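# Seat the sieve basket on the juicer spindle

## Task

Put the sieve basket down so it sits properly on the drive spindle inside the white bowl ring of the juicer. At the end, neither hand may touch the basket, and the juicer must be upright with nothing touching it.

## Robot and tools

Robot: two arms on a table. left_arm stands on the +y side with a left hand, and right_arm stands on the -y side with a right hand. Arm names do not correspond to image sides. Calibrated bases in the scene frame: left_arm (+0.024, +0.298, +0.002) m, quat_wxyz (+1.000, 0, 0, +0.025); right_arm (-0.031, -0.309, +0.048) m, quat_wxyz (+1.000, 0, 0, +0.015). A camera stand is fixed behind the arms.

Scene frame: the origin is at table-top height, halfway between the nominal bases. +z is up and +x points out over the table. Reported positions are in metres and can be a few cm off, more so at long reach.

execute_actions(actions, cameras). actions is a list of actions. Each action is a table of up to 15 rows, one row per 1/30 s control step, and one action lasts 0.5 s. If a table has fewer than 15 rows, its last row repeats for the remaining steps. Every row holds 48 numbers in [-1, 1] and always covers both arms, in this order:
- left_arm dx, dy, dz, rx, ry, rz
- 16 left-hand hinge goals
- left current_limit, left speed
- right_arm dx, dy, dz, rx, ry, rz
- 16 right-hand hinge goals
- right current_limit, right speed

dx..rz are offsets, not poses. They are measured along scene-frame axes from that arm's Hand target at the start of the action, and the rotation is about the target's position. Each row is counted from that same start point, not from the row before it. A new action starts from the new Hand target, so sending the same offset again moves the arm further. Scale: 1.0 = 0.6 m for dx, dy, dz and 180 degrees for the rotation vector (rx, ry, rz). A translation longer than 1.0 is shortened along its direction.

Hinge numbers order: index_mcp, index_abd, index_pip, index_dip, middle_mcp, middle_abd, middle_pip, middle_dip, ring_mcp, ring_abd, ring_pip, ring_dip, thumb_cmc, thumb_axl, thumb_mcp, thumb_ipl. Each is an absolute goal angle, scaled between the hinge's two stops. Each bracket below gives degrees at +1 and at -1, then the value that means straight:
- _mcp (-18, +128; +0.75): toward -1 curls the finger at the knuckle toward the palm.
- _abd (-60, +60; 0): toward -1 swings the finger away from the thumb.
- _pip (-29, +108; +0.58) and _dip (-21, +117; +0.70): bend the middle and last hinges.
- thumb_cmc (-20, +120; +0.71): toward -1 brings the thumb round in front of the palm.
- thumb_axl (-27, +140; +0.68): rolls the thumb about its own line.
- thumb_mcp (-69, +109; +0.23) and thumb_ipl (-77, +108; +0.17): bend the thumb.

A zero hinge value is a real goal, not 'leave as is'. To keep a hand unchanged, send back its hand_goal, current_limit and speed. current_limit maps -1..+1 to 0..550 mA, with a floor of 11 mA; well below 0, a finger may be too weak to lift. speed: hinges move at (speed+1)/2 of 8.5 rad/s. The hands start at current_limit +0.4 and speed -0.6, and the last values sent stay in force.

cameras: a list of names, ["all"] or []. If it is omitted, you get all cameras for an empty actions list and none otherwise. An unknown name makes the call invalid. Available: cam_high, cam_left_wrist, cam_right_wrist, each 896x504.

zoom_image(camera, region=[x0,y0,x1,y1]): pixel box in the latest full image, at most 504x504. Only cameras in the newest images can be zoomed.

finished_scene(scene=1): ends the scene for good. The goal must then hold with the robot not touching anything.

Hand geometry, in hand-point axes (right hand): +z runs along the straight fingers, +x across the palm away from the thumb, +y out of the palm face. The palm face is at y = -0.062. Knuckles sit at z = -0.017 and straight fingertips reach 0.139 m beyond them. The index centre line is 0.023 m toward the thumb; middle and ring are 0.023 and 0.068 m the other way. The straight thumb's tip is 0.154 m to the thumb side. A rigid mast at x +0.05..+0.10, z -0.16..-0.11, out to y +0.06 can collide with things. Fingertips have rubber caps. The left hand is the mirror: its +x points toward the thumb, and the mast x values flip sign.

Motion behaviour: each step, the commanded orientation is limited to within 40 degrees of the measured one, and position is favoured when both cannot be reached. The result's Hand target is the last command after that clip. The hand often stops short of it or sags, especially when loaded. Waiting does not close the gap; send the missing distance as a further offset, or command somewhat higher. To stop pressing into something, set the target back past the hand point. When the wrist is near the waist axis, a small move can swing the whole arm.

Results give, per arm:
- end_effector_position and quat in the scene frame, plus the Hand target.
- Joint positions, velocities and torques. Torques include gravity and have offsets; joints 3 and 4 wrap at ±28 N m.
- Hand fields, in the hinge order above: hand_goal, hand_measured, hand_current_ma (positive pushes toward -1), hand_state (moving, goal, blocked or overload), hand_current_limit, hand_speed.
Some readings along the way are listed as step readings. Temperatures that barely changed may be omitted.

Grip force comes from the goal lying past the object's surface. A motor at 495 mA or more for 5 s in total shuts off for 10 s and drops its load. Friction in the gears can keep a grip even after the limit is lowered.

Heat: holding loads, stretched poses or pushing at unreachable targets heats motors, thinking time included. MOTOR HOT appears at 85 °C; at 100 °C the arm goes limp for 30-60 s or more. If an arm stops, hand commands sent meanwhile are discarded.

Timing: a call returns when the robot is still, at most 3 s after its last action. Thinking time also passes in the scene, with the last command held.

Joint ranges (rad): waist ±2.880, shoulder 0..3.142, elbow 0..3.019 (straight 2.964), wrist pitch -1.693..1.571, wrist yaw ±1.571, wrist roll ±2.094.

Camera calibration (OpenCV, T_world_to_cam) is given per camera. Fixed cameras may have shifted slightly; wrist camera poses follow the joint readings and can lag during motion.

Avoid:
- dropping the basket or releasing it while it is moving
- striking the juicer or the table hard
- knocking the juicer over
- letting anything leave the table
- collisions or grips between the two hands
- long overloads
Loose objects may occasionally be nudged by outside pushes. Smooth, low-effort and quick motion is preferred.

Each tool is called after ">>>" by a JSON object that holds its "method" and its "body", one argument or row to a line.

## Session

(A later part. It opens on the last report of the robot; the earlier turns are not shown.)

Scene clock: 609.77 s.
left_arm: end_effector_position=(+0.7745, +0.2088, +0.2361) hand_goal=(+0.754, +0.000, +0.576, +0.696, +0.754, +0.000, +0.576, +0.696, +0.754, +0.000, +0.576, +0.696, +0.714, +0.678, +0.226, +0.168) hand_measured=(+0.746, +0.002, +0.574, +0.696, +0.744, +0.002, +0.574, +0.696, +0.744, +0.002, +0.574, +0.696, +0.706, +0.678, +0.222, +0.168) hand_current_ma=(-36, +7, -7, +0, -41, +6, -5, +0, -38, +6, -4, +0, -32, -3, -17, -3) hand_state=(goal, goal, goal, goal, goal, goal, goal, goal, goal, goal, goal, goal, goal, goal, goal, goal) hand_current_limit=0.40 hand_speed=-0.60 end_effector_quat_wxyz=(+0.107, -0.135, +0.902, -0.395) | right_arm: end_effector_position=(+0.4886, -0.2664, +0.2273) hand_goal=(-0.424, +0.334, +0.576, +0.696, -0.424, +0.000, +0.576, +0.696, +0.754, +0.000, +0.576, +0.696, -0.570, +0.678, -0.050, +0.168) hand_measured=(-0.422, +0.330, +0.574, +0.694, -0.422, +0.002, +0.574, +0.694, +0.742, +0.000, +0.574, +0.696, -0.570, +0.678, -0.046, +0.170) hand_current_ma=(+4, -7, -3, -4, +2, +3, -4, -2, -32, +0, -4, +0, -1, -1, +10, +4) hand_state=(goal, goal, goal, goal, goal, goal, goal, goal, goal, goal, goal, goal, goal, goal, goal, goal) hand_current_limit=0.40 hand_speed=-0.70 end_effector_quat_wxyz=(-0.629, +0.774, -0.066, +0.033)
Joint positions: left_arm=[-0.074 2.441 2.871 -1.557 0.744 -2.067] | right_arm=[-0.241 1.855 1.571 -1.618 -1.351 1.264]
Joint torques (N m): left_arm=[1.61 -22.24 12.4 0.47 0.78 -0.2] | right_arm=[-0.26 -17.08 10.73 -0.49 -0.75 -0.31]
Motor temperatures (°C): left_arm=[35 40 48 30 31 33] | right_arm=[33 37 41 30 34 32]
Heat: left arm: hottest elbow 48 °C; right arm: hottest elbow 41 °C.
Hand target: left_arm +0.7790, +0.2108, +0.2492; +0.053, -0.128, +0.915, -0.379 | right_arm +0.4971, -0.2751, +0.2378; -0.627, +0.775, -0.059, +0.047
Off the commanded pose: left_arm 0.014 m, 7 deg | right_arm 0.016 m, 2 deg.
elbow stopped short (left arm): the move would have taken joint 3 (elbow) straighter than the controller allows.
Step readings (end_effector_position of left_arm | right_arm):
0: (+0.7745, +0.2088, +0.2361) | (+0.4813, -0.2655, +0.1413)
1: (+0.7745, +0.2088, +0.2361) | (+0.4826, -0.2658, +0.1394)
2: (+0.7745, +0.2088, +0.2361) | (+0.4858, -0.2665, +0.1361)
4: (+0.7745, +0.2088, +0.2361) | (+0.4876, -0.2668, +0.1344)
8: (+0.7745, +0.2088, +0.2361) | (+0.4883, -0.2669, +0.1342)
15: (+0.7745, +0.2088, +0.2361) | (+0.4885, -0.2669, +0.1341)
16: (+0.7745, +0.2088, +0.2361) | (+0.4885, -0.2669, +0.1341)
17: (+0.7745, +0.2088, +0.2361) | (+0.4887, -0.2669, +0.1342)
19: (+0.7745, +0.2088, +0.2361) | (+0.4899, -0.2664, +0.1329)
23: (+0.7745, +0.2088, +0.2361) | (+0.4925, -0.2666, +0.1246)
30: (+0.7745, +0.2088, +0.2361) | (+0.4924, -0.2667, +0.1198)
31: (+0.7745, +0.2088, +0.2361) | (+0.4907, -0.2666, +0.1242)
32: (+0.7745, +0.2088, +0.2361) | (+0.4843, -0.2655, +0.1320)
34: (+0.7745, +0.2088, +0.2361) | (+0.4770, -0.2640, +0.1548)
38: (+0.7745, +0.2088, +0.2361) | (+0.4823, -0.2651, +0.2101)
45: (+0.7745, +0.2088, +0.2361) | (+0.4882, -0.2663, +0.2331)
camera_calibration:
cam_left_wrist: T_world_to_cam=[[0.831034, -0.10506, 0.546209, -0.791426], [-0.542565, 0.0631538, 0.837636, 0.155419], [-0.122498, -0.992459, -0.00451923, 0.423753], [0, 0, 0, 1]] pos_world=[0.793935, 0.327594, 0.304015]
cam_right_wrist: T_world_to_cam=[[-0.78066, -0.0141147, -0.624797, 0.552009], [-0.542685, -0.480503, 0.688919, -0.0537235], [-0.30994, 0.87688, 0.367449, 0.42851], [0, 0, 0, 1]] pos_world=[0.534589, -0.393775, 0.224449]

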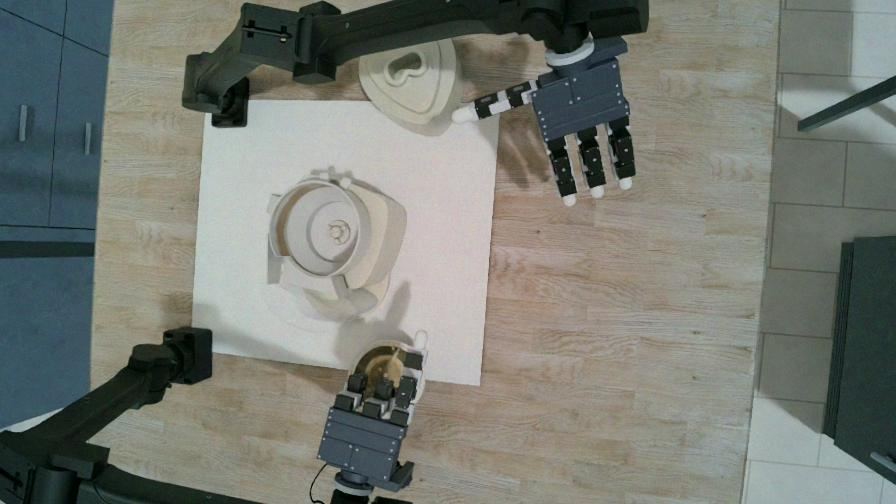

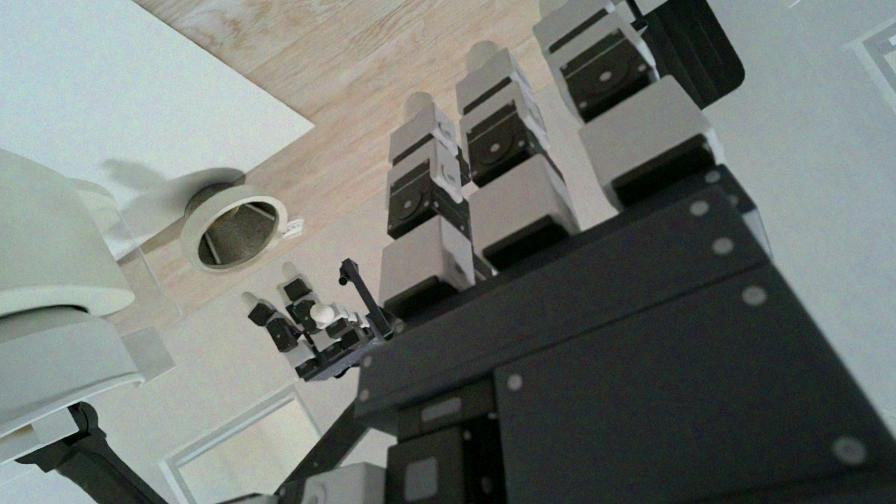

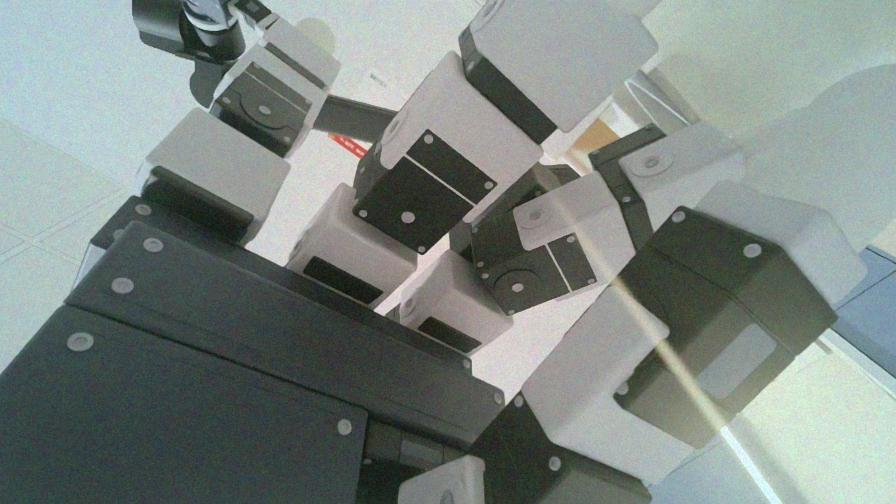

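>>> {"method": "execute_actions", "body": {
  "actions": [
    [[0,0,0,0,0,0,0.754,0,0.576,0.696,0.754,0,0.576,0.696,0.754,0,0.576,0.696,0.714,0.678,0.226,0.168,0.4,-0.6,0,0,0,0,0,0,-0.575,0.65,0.577,0.696,-0.89,0.133,0.98,0.98,0.754,0,0.576,0.696,-0.4286,-0.4,0.226,0.168,0.4,-0.6]],
    [[0,0,0,0,0,0,0.754,0,0.576,0.696,0.754,0,0.576,0.696,0.754,0,0.576,0.696,0.714,0.678,0.226,0.168,0.4,-0.6,0,0,0,0,0,0,-0.575,0.65,0.577,0.696,-0.89,0.133,0.98,0.98,0.754,0,0.576,0.696,-0.4286,-0.4,0.226,0.168,0.4,-0.6]]
  ],
  "cameras": ["all"]
}}

>>> {"method": "zoom_image", "body": {
  "camera": "cam_left_wrist",
  "region": [160, 160, 400, 400]
}}

>>> {"method": "zoom_image", "body": {
  "camera": "cam_high",
  "region": [310, 320, 450, 460]
}}

Scene clock: 630.53 s.
left_arm: end_effector_position=(+0.7745, +0.2088, +0.2361) hand_goal=(+0.754, +0.000, +0.576, +0.696, +0.754, +0.000, +0.576, +0.696, +0.754, +0.000, +0.576, +0.696, +0.714, +0.678, +0.226, +0.168) hand_measured=(+0.746, +0.002, +0.574, +0.696, +0.744, +0.002, +0.574, +0.696, +0.744, +0.002, +0.574, +0.696, +0.706, +0.678, +0.222, +0.168) hand_current_ma=(-36, +7, -7, +0, -41, +6, -5, +0, -38, +6, -4, +0, -32, -3, -17, -3) hand_state=(goal, goal, goal, goal, goal, goal, goal, goal, goal, goal, goal, goal, goal, goal, goal, goal) hand_current_limit=0.40 hand_speed=-0.60 end_effector_quat_wxyz=(+0.107, -0.135, +0.902, -0.395) | right_arm: end_effector_position=(+0.4881, -0.2663, +0.2275) hand_goal=(-0.574, +0.650, +0.578, +0.696, -0.890, +0.134, +0.980, +0.980, +0.754, +0.000, +0.576, +0.696, -0.428, -0.400, +0.226, +0.168) hand_measured=(-0.568, +0.640, +0.576, +0.694, -0.880, +0.130, +0.978, +0.978, +0.742, +0.000, +0.574, +0.696, -0.434, -0.398, +0.222, +0.170) hand_current_ma=(+12, -19, -4, -4, +27, -7, -5, -5, -32, +0, -4, +0, -14, +4, -11, +4) hand_state=(goal, goal, goal, goal, goal, goal, goal, goal, goal, goal, goal, goal, goal, goal, goal, goal) hand_current_limit=0.40 hand_speed=-0.60 end_effector_quat_wxyz=(-0.629, +0.774, -0.066, +0.032)
Joint positions: left_arm=[-0.074 2.441 2.871 -1.557 0.744 -2.067] | right_arm=[-0.241 1.855 1.571 -1.623 -1.351 1.26]
Joint torques (N m): left_arm=[1.61 -22.3 12.4 0.46 0.78 -0.21] | right_arm=[0.44 -17.38 10.66 -0.57 -0.72 -0.25]
Heat: left arm: hottest elbow 48 °C; right arm: hottest elbow 42 °C.
Hand target: left_arm +0.7790, +0.2108, +0.2492; +0.053, -0.128, +0.915, -0.379 | right_arm +0.4971, -0.2751, +0.2378; -0.627, +0.775, -0.059, +0.047
Off the commanded pose: left_arm 0.014 m, 7 deg | right_arm 0.016 m, 2 deg.
elbow stopped short (left arm): the move would have taken joint 3 (elbow) straighter than the controller allows.
Step readings (end_effector_position of left_arm | right_arm):
0: (+0.7745, +0.2088, +0.2361) | (+0.4887, -0.2664, +0.2273)
1: (+0.7745, +0.2088, +0.2361) | (+0.4886, -0.2664, +0.2273)
2: (+0.7745, +0.2088, +0.2361) | (+0.4886, -0.2664, +0.2273)
4: (+0.7745, +0.2088, +0.2361) | (+0.4883, -0.2664, +0.2274)
8: (+0.7745, +0.2088, +0.2361) | (+0.4881, -0.2663, +0.2275)
15: (+0.7745, +0.2088, +0.2361) | (+0.4881, -0.2663, +0.2275)
16: (+0.7745, +0.2088, +0.2361) | (+0.4881, -0.2663, +0.2275)
17: (+0.7745, +0.2088, +0.2361) | (+0.4881, -0.2663, +0.2275)
19: (+0.7745, +0.2088, +0.2361) | (+0.4881, -0.2663, +0.2275)
23: (+0.7745, +0.2088, +0.2361) | (+0.4881, -0.2663, +0.2275)
30: (+0.7745, +0.2088, +0.2361) | (+0.4881, -0.2663, +0.2275)
camera_calibration:
cam_left_wrist: T_world_to_cam=[[0.831034, -0.10506, 0.546209, -0.791426], [-0.542565, 0.0631538, 0.837636, 0.155419], [-0.122498, -0.992459, -0.00451923, 0.423753], [0, 0, 0, 1]] pos_world=[0.793935, 0.327594, 0.304015]
cam_right_wrist: T_world_to_cam=[[-0.781116, -0.0144724, -0.624218, 0.551734], [-0.541791, -0.481211, 0.689128, -0.0547164], [-0.310354, 0.876485, 0.368041, 0.428106], [0, 0, 0, 1]] pos_world=[0.534188, -0.393574, 0.224548]

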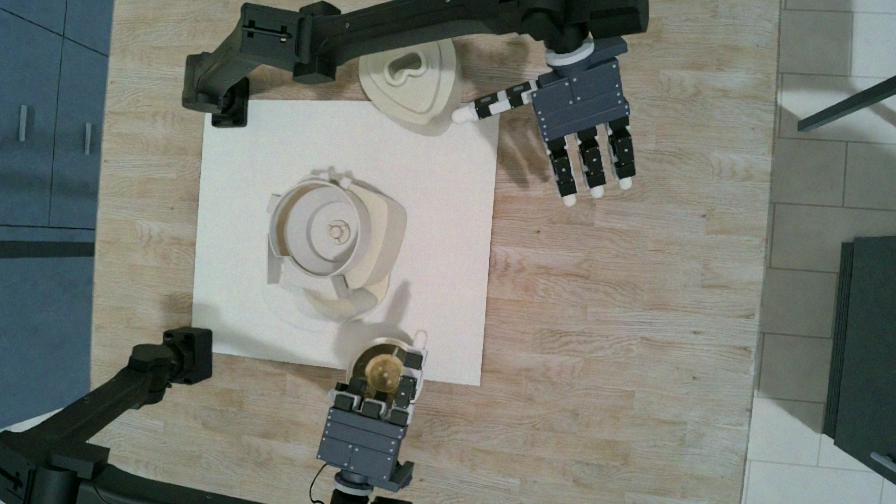

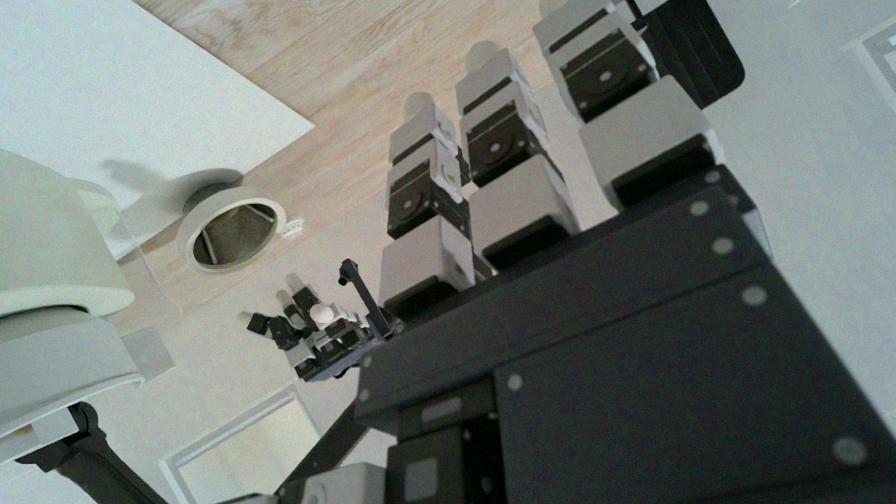

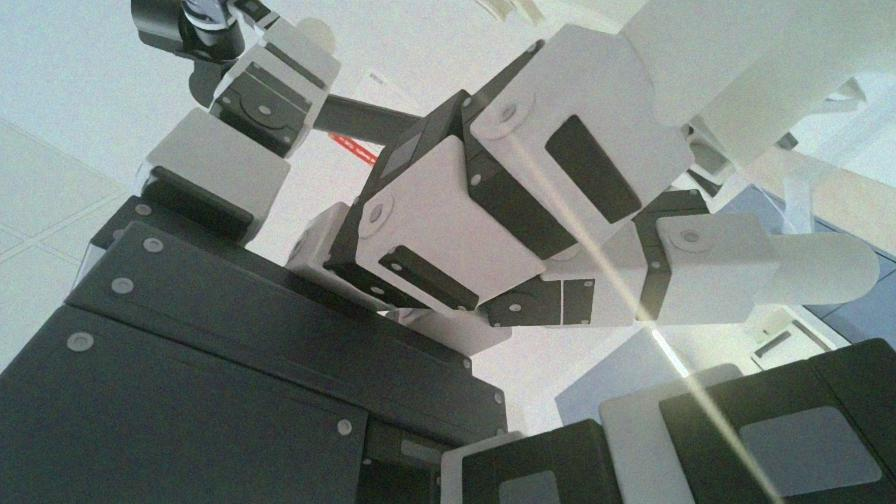

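Scaled by 2.100 from the camera's 896x504 image, which has a finer 1280x720 frame.

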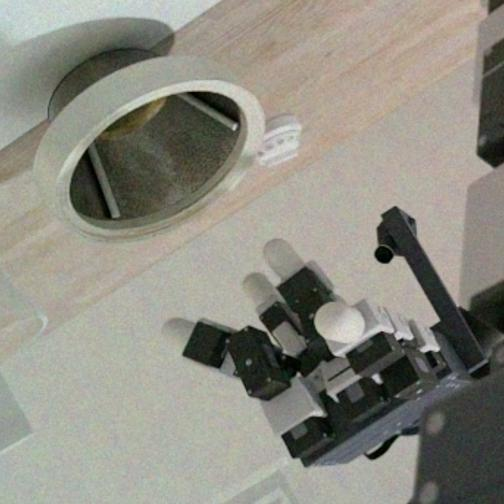

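Scaled by 3.600 from the camera's 896x504 image, which has a finer 1280x720 frame.

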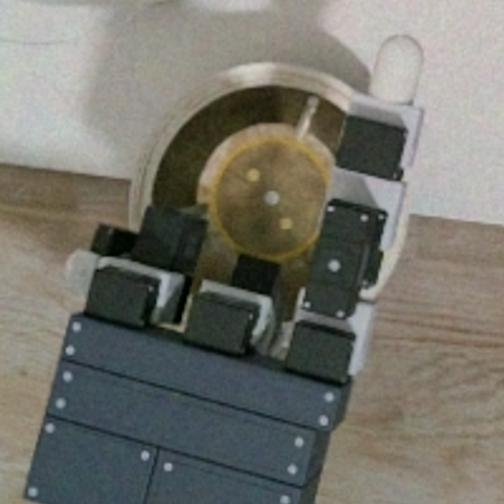

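>>> {"method": "execute_actions", "body": {
  "actions": [
    [[0,0,0,0,0,0,0.754,0,0.576,0.696,0.754,0,0.576,0.696,0.754,0,0.576,0.696,0.714,0.678,0.226,0.168,0.4,-0.6,0.01,0.055,-0.02,0,0,0,-0.575,0.65,0.577,0.696,-0.89,0.133,0.98,0.98,0.754,0,0.576,0.696,-0.4286,-0.4,0.226,0.168,0.4,-0.6]],
    [[0,0,0,0,0,0,0.754,0,0.576,0.696,0.754,0,0.576,0.696,0.754,0,0.576,0.696,0.714,0.678,0.226,0.168,0.4,-0.6,0,0,-0.11,0,0,0,-0.575,0.65,0.577,0.696,-0.89,0.133,0.98,0.98,0.754,0,0.576,0.696,-0.4286,-0.4,0.226,0.168,0.4,-0.6]]
  ],
  "cameras": ["all"]
}}

>>> {"method": "zoom_image", "body": {
  "camera": "cam_left_wrist",
  "region": [160, 160, 400, 400]
}}

>>> {"method": "zoom_image", "body": {
  "camera": "cam_high",
  "region": [310, 320, 450, 460]
}}

Scene clock: 651.87 s.
left_arm: end_effector_position=(+0.7745, +0.2088, +0.2361) hand_goal=(+0.754, +0.000, +0.576, +0.696, +0.754, +0.000, +0.576, +0.696, +0.754, +0.000, +0.576, +0.696, +0.714, +0.678, +0.226, +0.168) hand_measured=(+0.746, +0.002, +0.574, +0.696, +0.744, +0.002, +0.574, +0.696, +0.744, +0.002, +0.574, +0.696, +0.706, +0.678, +0.222, +0.168) hand_current_ma=(-36, +7, -7, +0, -41, +6, -5, +0, -38, +6, -4, +0, -32, -3, -17, -3) hand_state=(goal, goal, goal, goal, goal, goal, goal, goal, goal, goal, goal, goal, goal, goal, goal, goal) hand_current_limit=0.40 hand_speed=-0.60 end_effector_quat_wxyz=(+0.107, -0.135, +0.902, -0.395) | right_arm: end_effector_position=(+0.4982, -0.2433, +0.1490) hand_goal=(-0.574, +0.650, +0.578, +0.696, -0.890, +0.134, +0.980, +0.980, +0.754, +0.000, +0.576, +0.696, -0.428, -0.400, +0.226, +0.168) hand_measured=(-0.570, +0.644, +0.576, +0.694, -0.884, +0.134, +0.978, +0.978, +0.742, +0.000, +0.574, +0.696, -0.432, -0.398, +0.224, +0.170) hand_current_ma=(+7, -11, -3, -4, +11, +0, -5, -5, -29, +0, -4, +0, -6, +4, -5, +3) hand_state=(goal, goal, goal, goal, goal, goal, goal, goal, goal, goal, goal, goal, goal, goal, goal, goal) hand_current_limit=0.40 hand_speed=-0.60 end_effector_quat_wxyz=(-0.630, +0.773, -0.067, +0.038)
Joint positions: left_arm=[-0.074 2.441 2.871 -1.557 0.744 -2.067] | right_arm=[-0.196 1.894 1.418 -1.187 -1.364 1.503]
Joint torques (N m): left_arm=[1.61 -22.24 12.4 0.44 0.78 -0.2] | right_arm=[1.49 -19.6 8.17 1.07 -0.7 0.11]
Heat: left arm: hottest elbow 48 °C; right arm: hottest elbow 42 °C.
Hand target: left_arm +0.7790, +0.2108, +0.2492; +0.053, -0.128, +0.915, -0.379 | right_arm +0.5031, -0.2420, +0.1598; -0.627, +0.775, -0.059, +0.047
Off the commanded pose: left_arm 0.014 m, 7 deg | right_arm 0.012 m, 1 deg.
elbow stopped short (left arm): the move would have taken joint 3 (elbow) straighter than the controller allows.
Step readings (end_effector_position of left_arm | right_arm):
0: (+0.7745, +0.2088, +0.2361) | (+0.4881, -0.2663, +0.2275)
1: (+0.7745, +0.2088, +0.2361) | (+0.4910, -0.2663, +0.2274)
2: (+0.7745, +0.2088, +0.2361) | (+0.4949, -0.2658, +0.2251)
4: (+0.7745, +0.2088, +0.2361) | (+0.5026, -0.2625, +0.2206)
8: (+0.7745, +0.2088, +0.2361) | (+0.5051, -0.2517, +0.2140)
15: (+0.7745, +0.2088, +0.2361) | (+0.5031, -0.2439, +0.2069)
16: (+0.7745, +0.2088, +0.2361) | (+0.5034, -0.2437, +0.2031)
17: (+0.7745, +0.2088, +0.2361) | (+0.5036, -0.2436, +0.1975)
19: (+0.7745, +0.2088, +0.2361) | (+0.5010, -0.2439, +0.1797)
23: (+0.7745, +0.2088, +0.2361) | (+0.4966, -0.2431, +0.1533)
30: (+0.7745, +0.2088, +0.2361) | (+0.4984, -0.2434, +0.1489)
camera_calibration:
cam_left_wrist: T_world_to_cam=[[0.831034, -0.10506, 0.546209, -0.791426], [-0.542565, 0.0631538, 0.837636, 0.155419], [-0.122498, -0.992459, -0.00451923, 0.423753], [0, 0, 0, 1]] pos_world=[0.793935, 0.327594, 0.304015]
cam_right_wrist: T_world_to_cam=[[-0.77681, -0.00702452, -0.629696, 0.511524], [-0.550733, -0.477332, 0.684725, 0.0219857], [-0.305383, 0.878695, 0.366927, 0.438226], [0, 0, 0, 1]] pos_world=[0.543293, -0.37098, 0.146253]

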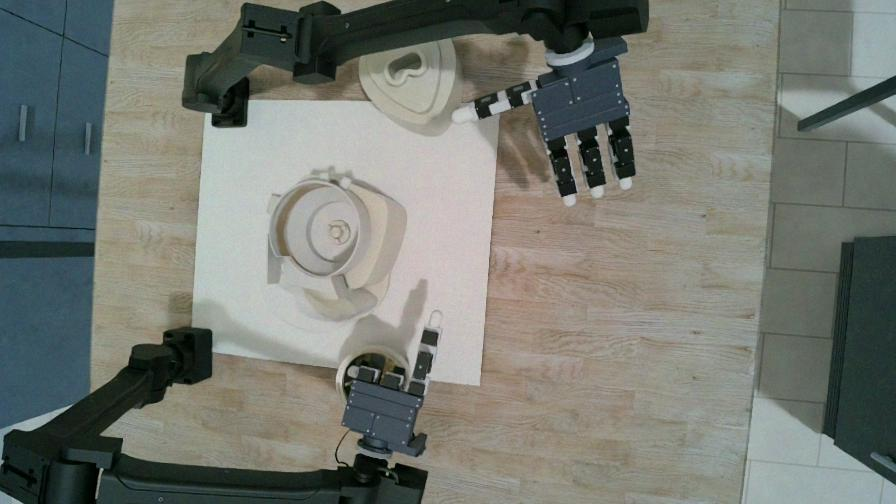

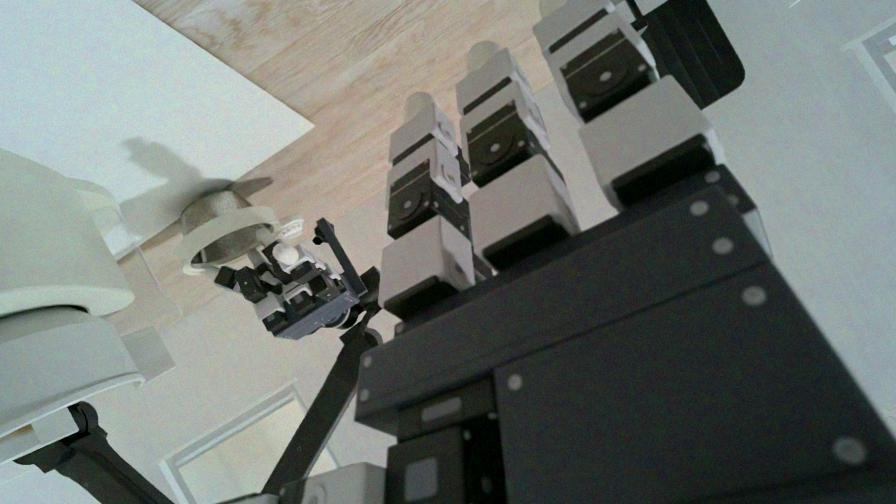

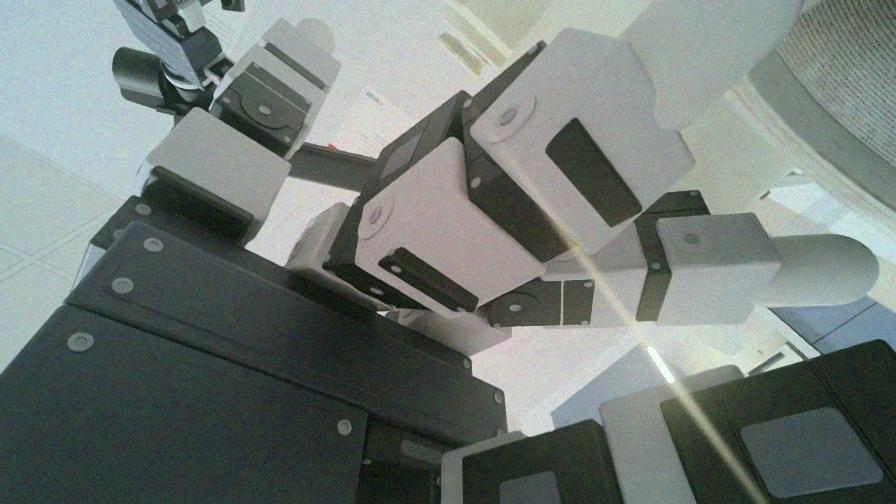

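Scaled by 2.100 from the camera's 896x504 image, which has a finer 1280x720 frame.

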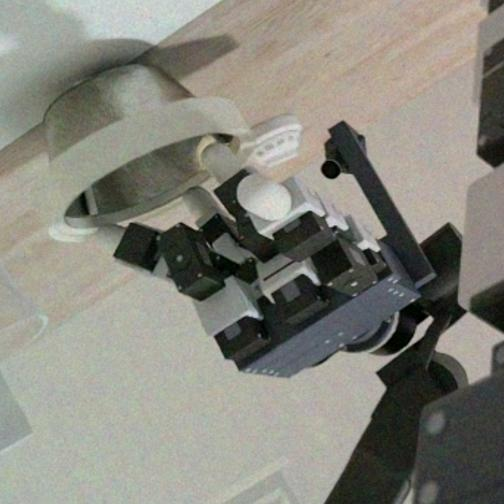

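Scaled by 3.600 from the camera's 896x504 image, which has a finer 1280x720 frame.

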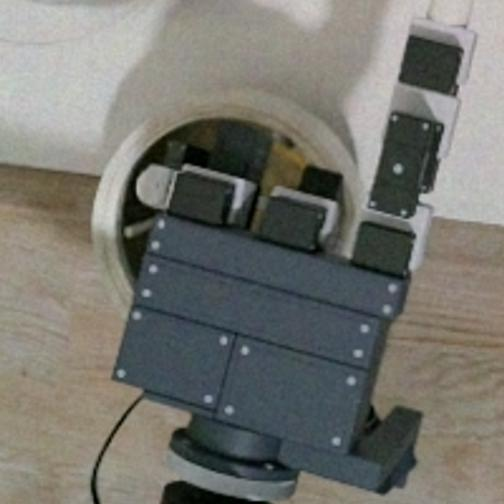

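>>> {"method": "execute_actions", "body": {
  "actions": [
    [[0,0,0,0,0,0,0.754,0,0.576,0.696,0.754,0,0.576,0.696,0.754,0,0.576,0.696,0.714,0.678,0.226,0.168,0.4,-0.6,-0.045,-0.03,0.02,0,0,0,-0.575,0.65,0.577,0.696,-0.89,0.133,0.98,0.98,0.754,0,0.576,0.696,-0.4286,-0.4,0.226,0.168,0.4,-0.6]]
  ],
  "cameras": ["all"]
}}

>>> {"method": "zoom_image", "body": {
  "camera": "cam_left_wrist",
  "region": [160, 160, 360, 360]
}}

>>> {"method": "zoom_image", "body": {
  "camera": "cam_high",
  "region": [310, 320, 430, 440]
}}

Scene clock: 659.63 s.
left_arm: end_effector_position=(+0.7745, +0.2088, +0.2361) hand_goal=(+0.754, +0.000, +0.576, +0.696, +0.754, +0.000, +0.576, +0.696, +0.754, +0.000, +0.576, +0.696, +0.714, +0.678, +0.226, +0.168) hand_measured=(+0.746, +0.002, +0.574, +0.696, +0.744, +0.002, +0.574, +0.696, +0.744, +0.002, +0.574, +0.696, +0.706, +0.678, +0.222, +0.168) hand_current_ma=(-36, +7, -7, +0, -41, +6, -5, +0, -38, +6, -4, +0, -32, -3, -17, -3) hand_state=(goal, goal, goal, goal, goal, goal, goal, goal, goal, goal, goal, goal, goal, goal, goal, goal) hand_current_limit=0.40 hand_speed=-0.60 end_effector_quat_wxyz=(+0.107, -0.135, +0.902, -0.395) | right_arm: end_effector_position=(+0.4674, -0.2542, +0.1563) hand_goal=(-0.574, +0.650, +0.578, +0.696, -0.890, +0.134, +0.980, +0.980, +0.754, +0.000, +0.576, +0.696, -0.428, -0.400, +0.226, +0.168) hand_measured=(-0.570, +0.644, +0.576, +0.694, -0.884, +0.134, +0.978, +0.978, +0.742, +0.000, +0.574, +0.696, -0.432, -0.398, +0.224, +0.170) hand_current_ma=(+7, -11, -3, -4, +12, -1, -4, -5, -29, +0, -4, +0, -8, +4, -5, +2) hand_state=(goal, goal, goal, goal, goal, goal, goal, goal, goal, goal, goal, goal, goal, goal, goal, goal) hand_current_limit=0.40 hand_speed=-0.60 end_effector_quat_wxyz=(-0.630, +0.773, -0.072, +0.030)
Joint positions: left_arm=[-0.074 2.441 2.871 -1.557 0.744 -2.067] | right_arm=[-0.227 1.855 1.373 -1.345 -1.358 1.355]
Joint torques (N m): left_arm=[1.61 -22.24 12.38 0.46 0.78 -0.2] | right_arm=[-0.03 -18.73 9.37 -0.39 -0.61 -0.25]
Heat: left arm: hottest elbow 48 °C; right arm: hottest elbow 42 °C.
Hand target: left_arm +0.7790, +0.2108, +0.2492; +0.053, -0.128, +0.915, -0.379 | right_arm +0.4761, -0.2600, +0.1718; -0.627, +0.775, -0.059, +0.047
Off the commanded pose: left_arm 0.014 m, 7 deg | right_arm 0.019 m, 3 deg.
elbow stopped short (left arm): the move would have taken joint 3 (elbow) straighter than the controller allows.
Step readings (end_effector_position of left_arm | right_arm):
0: (+0.7745, +0.2088, +0.2361) | (+0.4982, -0.2433, +0.1490)
1: (+0.7745, +0.2088, +0.2361) | (+0.4955, -0.2430, +0.1491)
2: (+0.7745, +0.2088, +0.2361) | (+0.4895, -0.2430, +0.1484)
4: (+0.7745, +0.2088, +0.2361) | (+0.4764, -0.2436, +0.1507)
8: (+0.7745, +0.2088, +0.2361) | (+0.4694, -0.2477, +0.1564)
15: (+0.7745, +0.2088, +0.2361) | (+0.4669, -0.2533, +0.1565)
camera_calibration:
cam_left_wrist: T_world_to_cam=[[0.831034, -0.10506, 0.546209, -0.791426], [-0.542565, 0.0631538, 0.837636, 0.155419], [-0.122498, -0.992459, -0.00451923, 0.423753], [0, 0, 0, 1]] pos_world=[0.793935, 0.327594, 0.304015]
cam_right_wrist: T_world_to_cam=[[-0.788215, -0.00597279, -0.615371, 0.495477], [-0.537747, -0.479546, 0.693443, -0.0132016], [-0.29924, 0.877496, 0.374773, 0.431234], [0, 0, 0, 1]] pos_world=[0.512486, -0.381778, 0.152441]

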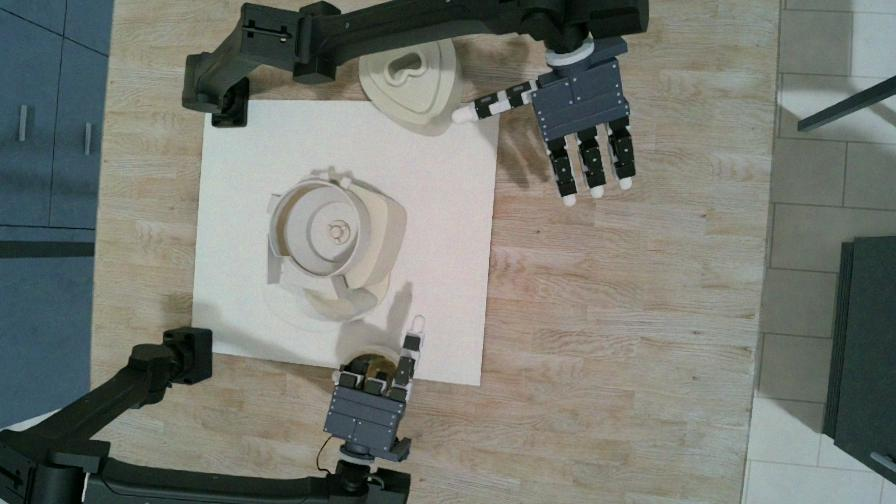

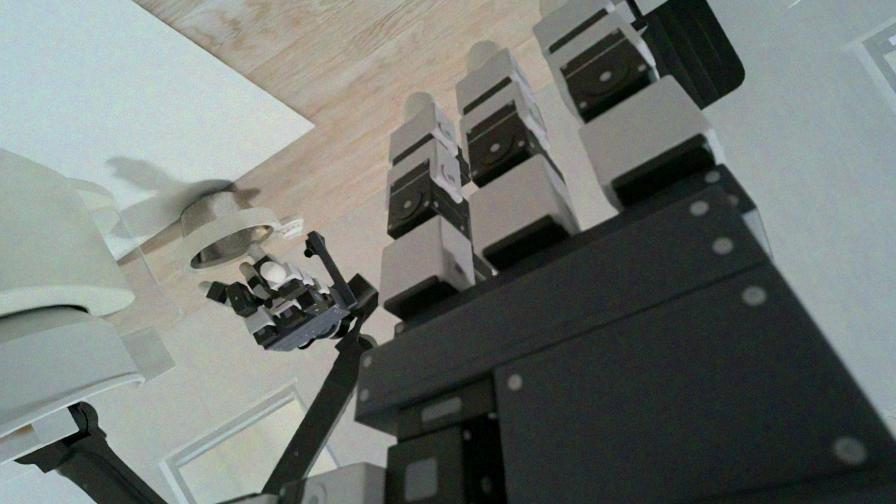

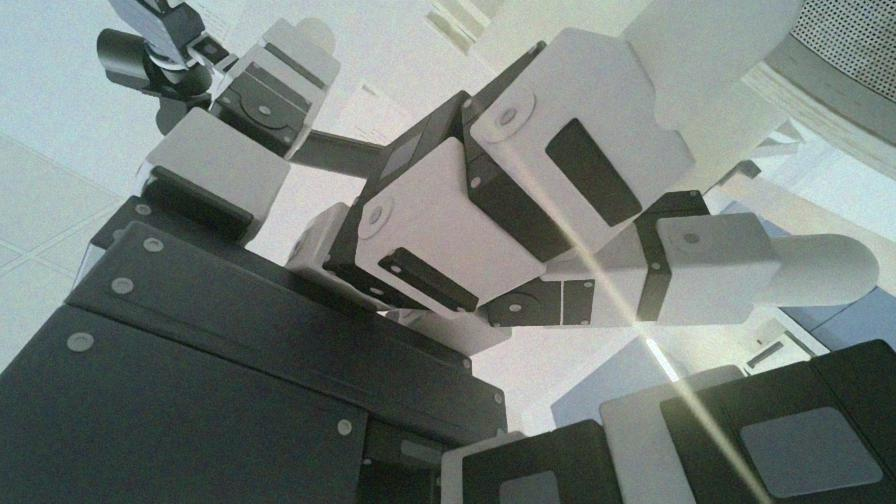

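Scaled by 2.520 from the camera's 896x504 image, which has a finer 1280x720 frame.

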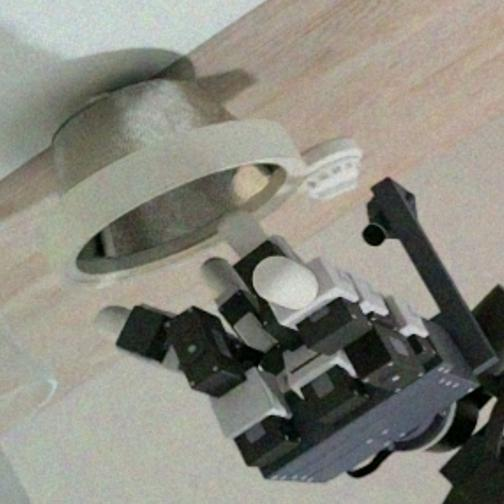

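Scaled by 4.200 from the camera's 896x504 image, which has a finer 1280x720 frame.

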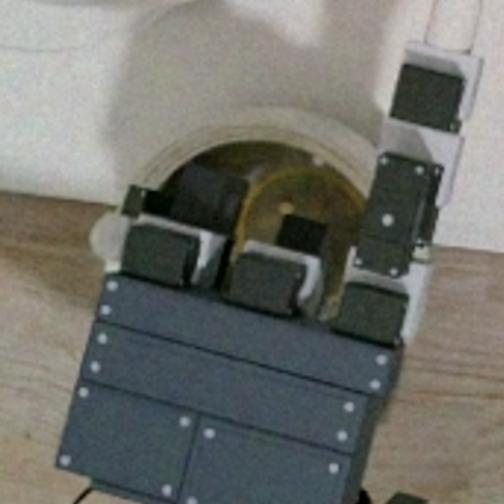

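>>> {"method": "execute_actions", "body": {
  "actions": [
    [[0,0,0,0,0,0,0.754,0,0.576,0.696,0.754,0,0.576,0.696,0.754,0,0.576,0.696,0.714,0.678,0.226,0.168,0.4,-0.6,0.012,-0.01,-0.07,0,0,0,-0.575,0.65,0.577,0.696,-0.89,0.133,0.98,0.98,0.754,0,0.576,0.696,-0.4286,-0.4,0.226,0.168,0.4,-0.6]]
  ],
  "cameras": ["all"]
}}

>>> {"method": "zoom_image", "body": {
  "camera": "cam_left_wrist",
  "region": [160, 160, 360, 360]
}}

>>> {"method": "zoom_image", "body": {
  "camera": "cam_high",
  "region": [310, 320, 430, 440]
}}

Scene clock: 672.10 s.
left_arm: end_effector_position=(+0.7745, +0.2088, +0.2361) hand_goal=(+0.754, +0.000, +0.576, +0.696, +0.754, +0.000, +0.576, +0.696, +0.754, +0.000, +0.576, +0.696, +0.714, +0.678, +0.226, +0.168) hand_measured=(+0.746, +0.002, +0.574, +0.696, +0.744, +0.002, +0.574, +0.696, +0.744, +0.002, +0.574, +0.696, +0.706, +0.678, +0.222, +0.168) hand_current_ma=(-36, +7, -7, +0, -41, +6, -5, +0, -38, +6, -4, +0, -32, -3, -17, -3) hand_state=(goal, goal, goal, goal, goal, goal, goal, goal, goal, goal, goal, goal, goal, goal, goal, goal) hand_current_limit=0.40 hand_speed=-0.60 end_effector_quat_wxyz=(+0.107, -0.135, +0.902, -0.395) | right_arm: end_effector_position=(+0.4715, -0.2545, +0.1214) hand_goal=(-0.574, +0.650, +0.578, +0.696, -0.890, +0.134, +0.980, +0.980, +0.754, +0.000, +0.576, +0.696, -0.428, -0.400, +0.226, +0.168) hand_measured=(-0.572, +0.646, +0.576, +0.694, -0.884, +0.134, +0.978, +0.978, +0.742, +0.000, +0.574, +0.696, -0.432, -0.398, +0.224, +0.168) hand_current_ma=(+3, -6, -3, -4, +12, -1, -4, -5, -29, +0, -4, +0, -7, +4, -5, +2) hand_state=(goal, goal, goal, goal, goal, goal, goal, goal, goal, goal, goal, goal, goal, goal, goal, goal) hand_current_limit=0.40 hand_speed=-0.60 end_effector_quat_wxyz=(-0.631, +0.772, -0.071, +0.023)
Joint positions: left_arm=[-0.074 2.441 2.871 -1.557 0.744 -2.067] | right_arm=[-0.225 1.928 1.375 -1.331 -1.356 1.306]
Joint torques (N m): left_arm=[1.67 -22.3 12.4 0.46 0.78 -0.2] | right_arm=[-0.62 -18.02 8.39 0.34 -0.62 -0.24]
Heat: left arm: hottest elbow 49 °C; right arm: hottest elbow 41 °C.
Hand target: left_arm +0.7790, +0.2108, +0.2492; +0.053, -0.128, +0.915, -0.379 | right_arm +0.4833, -0.2660, +0.1298; -0.627, +0.775, -0.059, +0.047
Off the commanded pose: left_arm 0.014 m, 7 deg | right_arm 0.019 m, 3 deg.
elbow stopped short (left arm): the move would have taken joint 3 (elbow) straighter than the controller allows.
Step readings (end_effector_position of left_arm | right_arm):
0: (+0.7745, +0.2088, +0.2361) | (+0.4674, -0.2542, +0.1563)
1: (+0.7745, +0.2088, +0.2361) | (+0.4690, -0.2545, +0.1550)
2: (+0.7745, +0.2088, +0.2361) | (+0.4704, -0.2548, +0.1525)
4: (+0.7745, +0.2088, +0.2361) | (+0.4718, -0.2551, +0.1434)
8: (+0.7745, +0.2088, +0.2361) | (+0.4706, -0.2550, +0.1248)
15: (+0.7745, +0.2088, +0.2361) | (+0.4707, -0.2544, +0.1203)
camera_calibration:
cam_left_wrist: T_world_to_cam=[[0.831034, -0.10506, 0.546209, -0.791426], [-0.542565, 0.0631538, 0.837636, 0.155419], [-0.122498, -0.992459, -0.00451923, 0.423753], [0, 0, 0, 1]] pos_world=[0.793935, 0.327594, 0.304015]
cam_right_wrist: T_world_to_cam=[[-0.79387, -0.0135705, -0.607935, 0.476938], [-0.525454, -0.487869, 0.697052, 0.00471765], [-0.306052, 0.872811, 0.380174, 0.447225], [0, 0, 0, 1]] pos_world=[0.51798, -0.381569, 0.116636]

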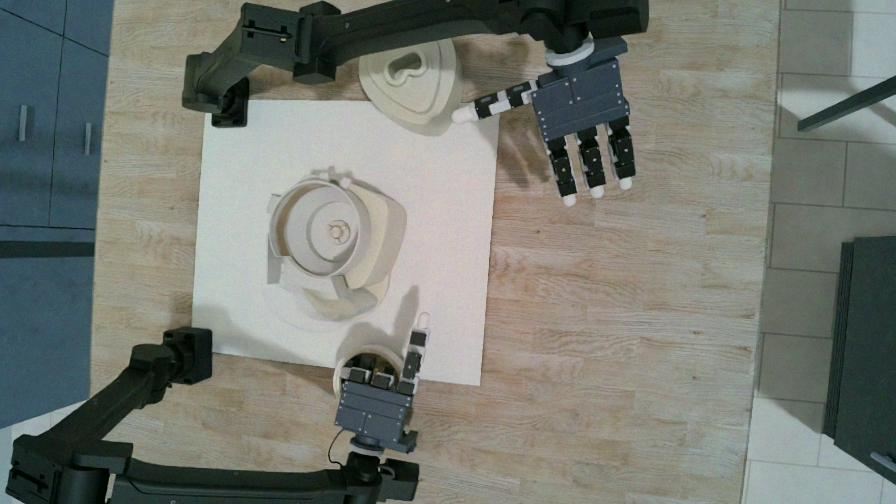

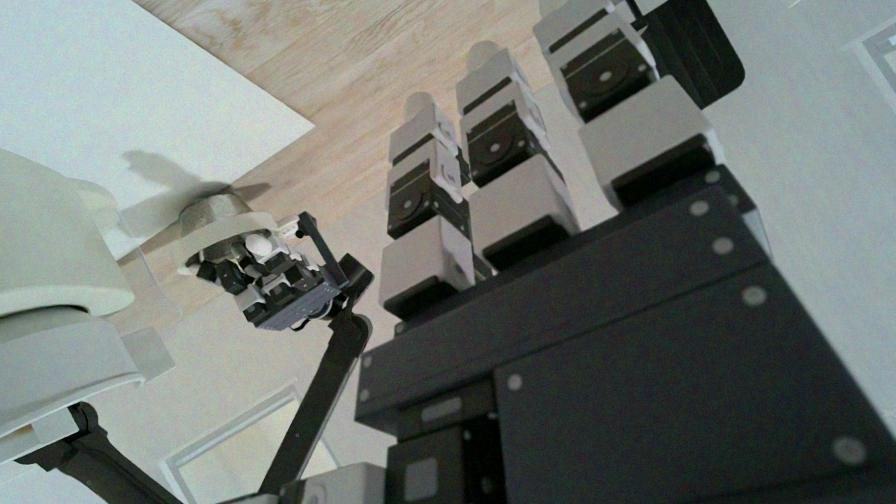

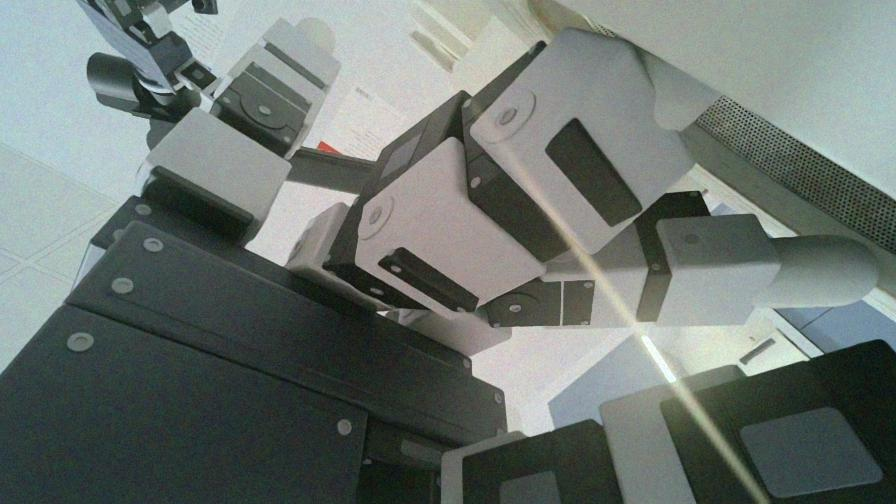

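Scaled by 2.520 from the camera's 896x504 image, which has a finer 1280x720 frame.

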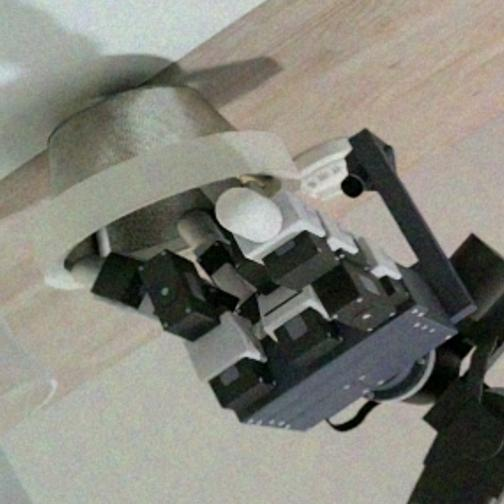

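Scaled by 4.200 from the camera's 896x504 image, which has a finer 1280x720 frame.

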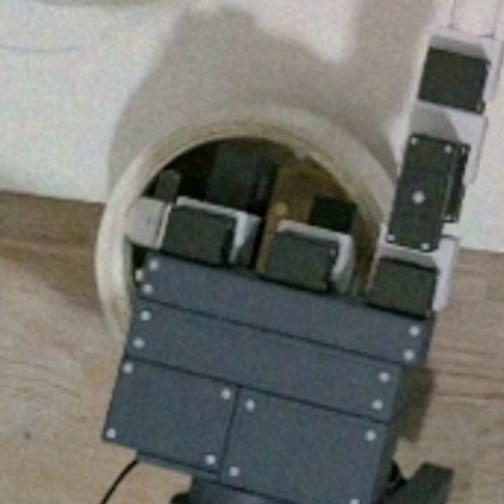

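>>> {"method": "execute_actions", "body": {
  "actions": [
    [[0,0,0,0,0,0,0.754,0,0.576,0.696,0.754,0,0.576,0.696,0.754,0,0.576,0.696,0.714,0.678,0.226,0.168,0.4,-0.6,0.0,-0.004,-0.01,0,-0.02,0,-0.575,0.65,0.577,0.696,-0.89,0.133,0.98,0.98,0.754,0,0.576,0.696,-0.4286,-0.4,0.226,0.168,0.4,-0.6]],
    [[0,0,0,0,0,0,0.754,0,0.576,0.696,0.754,0,0.576,0.696,0.754,0,0.576,0.696,0.714,0.678,0.226,0.168,0.4,-0.6,-0.002,0,-0.045,0,0,0,-0.575,0.65,0.577,0.696,-0.89,0.133,0.98,0.98,0.754,0,0.576,0.696,-0.4286,-0.4,0.226,0.168,0.4,-0.6]]
  ],
  "cameras": ["all"]
}}

>>> {"method": "zoom_image", "body": {
  "camera": "cam_left_wrist",
  "region": [160, 160, 360, 360]
}}

>>> {"method": "zoom_image", "body": {
  "camera": "cam_high",
  "region": [310, 320, 430, 440]
}}

Scene clock: 686.80 s.
left_arm: end_effector_position=(+0.7745, +0.2088, +0.2361) hand_goal=(+0.754, +0.000, +0.576, +0.696, +0.754, +0.000, +0.576, +0.696, +0.754, +0.000, +0.576, +0.696, +0.714, +0.678, +0.226, +0.168) hand_measured=(+0.746, +0.002, +0.574, +0.696, +0.744, +0.002, +0.574, +0.696, +0.744, +0.002, +0.574, +0.696, +0.706, +0.678, +0.222, +0.168) hand_current_ma=(-36, +7, -7, +0, -41, +6, -5, +0, -38, +6, -4, +0, -32, -3, -17, -3) hand_state=(goal, goal, goal, goal, goal, goal, goal, goal, goal, goal, goal, goal, goal, goal, goal, goal) hand_current_limit=0.40 hand_speed=-0.60 end_effector_quat_wxyz=(+0.107, -0.135, +0.902, -0.395) | right_arm: end_effector_position=(+0.4781, -0.2560, +0.1076) hand_goal=(-0.574, +0.650, +0.578, +0.696, -0.890, +0.134, +0.980, +0.980, +0.754, +0.000, +0.576, +0.696, -0.428, -0.400, +0.226, +0.168) hand_measured=(-0.582, +0.644, +0.572, +0.694, -0.894, +0.144, +0.978, +0.978, +0.742, +0.000, +0.574, +0.696, -0.428, -0.398, +0.226, +0.168) hand_current_ma=(-20, -12, -13, -5, -7, +18, -4, -5, -30, +0, -4, +0, -1, +4, -1, +1) hand_state=(goal, goal, goal, goal, goal, goal, goal, goal, goal, goal, goal, goal, goal, goal, goal, goal) hand_current_limit=0.40 hand_speed=-0.60 end_effector_quat_wxyz=(-0.632, +0.772, -0.039, +0.058)
Joint positions: left_arm=[-0.074 2.441 2.871 -1.557 0.744 -2.067] | right_arm=[-0.228 1.931 1.343 -1.255 -1.367 1.253]
Joint torques (N m): left_arm=[1.67 -22.3 12.38 0.46 0.78 -0.2] | right_arm=[-0.21 -16.32 6.13 1.05 -0.66 -0.32]
Heat: left arm: hottest elbow 49 °C; right arm: hottest elbow 41 °C.
Hand target: left_arm +0.7790, +0.2108, +0.2492; +0.053, -0.128, +0.915, -0.379 | right_arm +0.4821, -0.2684, +0.0968; -0.629, +0.773, -0.039, +0.072
Off the commanded pose: left_arm 0.014 m, 7 deg | right_arm 0.017 m, 2 deg.
elbow stopped short (left arm): the move would have taken joint 3 (elbow) straighter than the controller allows.
Step readings (end_effector_position of left_arm | right_arm):
0: (+0.7745, +0.2088, +0.2361) | (+0.4715, -0.2545, +0.1214)
1: (+0.7745, +0.2088, +0.2361) | (+0.4724, -0.2547, +0.1205)
2: (+0.7745, +0.2088, +0.2361) | (+0.4732, -0.2548, +0.1185)
4: (+0.7745, +0.2088, +0.2361) | (+0.4747, -0.2551, +0.1163)
8: (+0.7745, +0.2088, +0.2361) | (+0.4754, -0.2568, +0.1150)
15: (+0.7745, +0.2088, +0.2361) | (+0.4761, -0.2569, +0.1148)
16: (+0.7745, +0.2088, +0.2361) | (+0.4766, -0.2569, +0.1136)
17: (+0.7745, +0.2088, +0.2361) | (+0.4777, -0.2569, +0.1119)
19: (+0.7745, +0.2088, +0.2361) | (+0.4773, -0.2563, +0.1078)
23: (+0.7745, +0.2088, +0.2361) | (+0.4780, -0.2560, +0.1075)
30: (+0.7745, +0.2088, +0.2361) | (+0.4781, -0.2560, +0.1076)
camera_calibration:
cam_left_wrist: T_world_to_cam=[[0.831034, -0.10506, 0.546209, -0.791426], [-0.542565, 0.0631538, 0.837636, 0.155419], [-0.122498, -0.992459, -0.00451923, 0.423753], [0, 0, 0, 1]] pos_world=[0.793935, 0.327594, 0.304015]
cam_right_wrist: T_world_to_cam=[[-0.733693, -0.0201236, -0.679183, 0.451068], [-0.586047, -0.487108, 0.647514, 0.0515504], [-0.343866, 0.87311, 0.345595, 0.477666], [0, 0, 0, 1]] pos_world=[0.52541, -0.382867, 0.107899]

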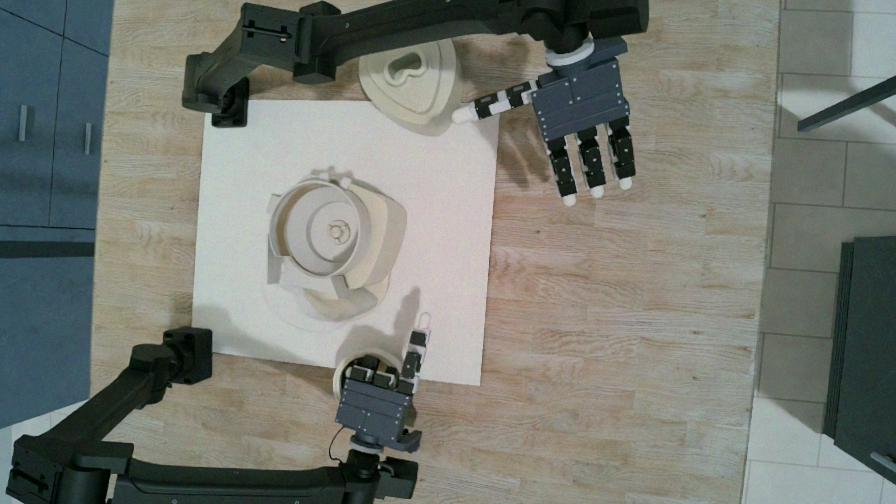

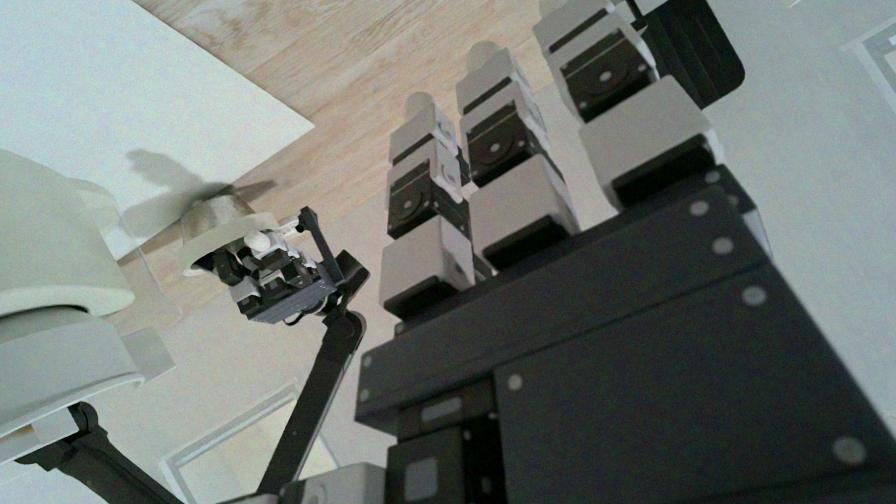

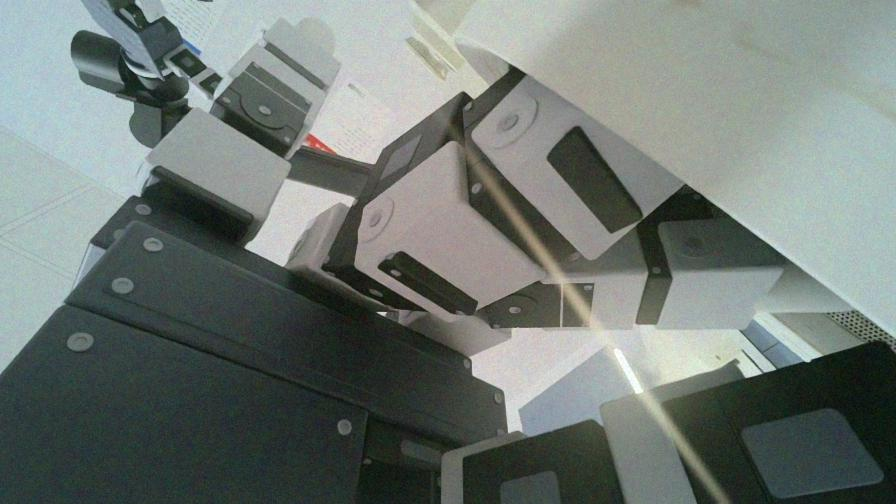

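Scaled by 2.520 from the camera's 896x504 image, which has a finer 1280x720 frame.

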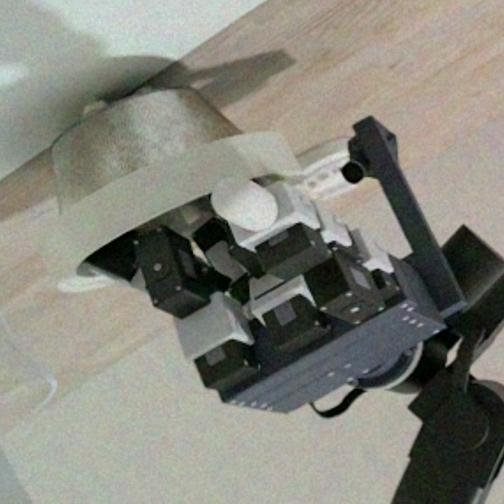

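Scaled by 4.200 from the camera's 896x504 image, which has a finer 1280x720 frame.

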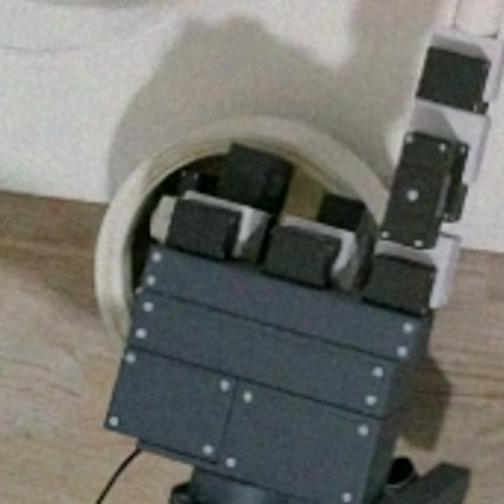

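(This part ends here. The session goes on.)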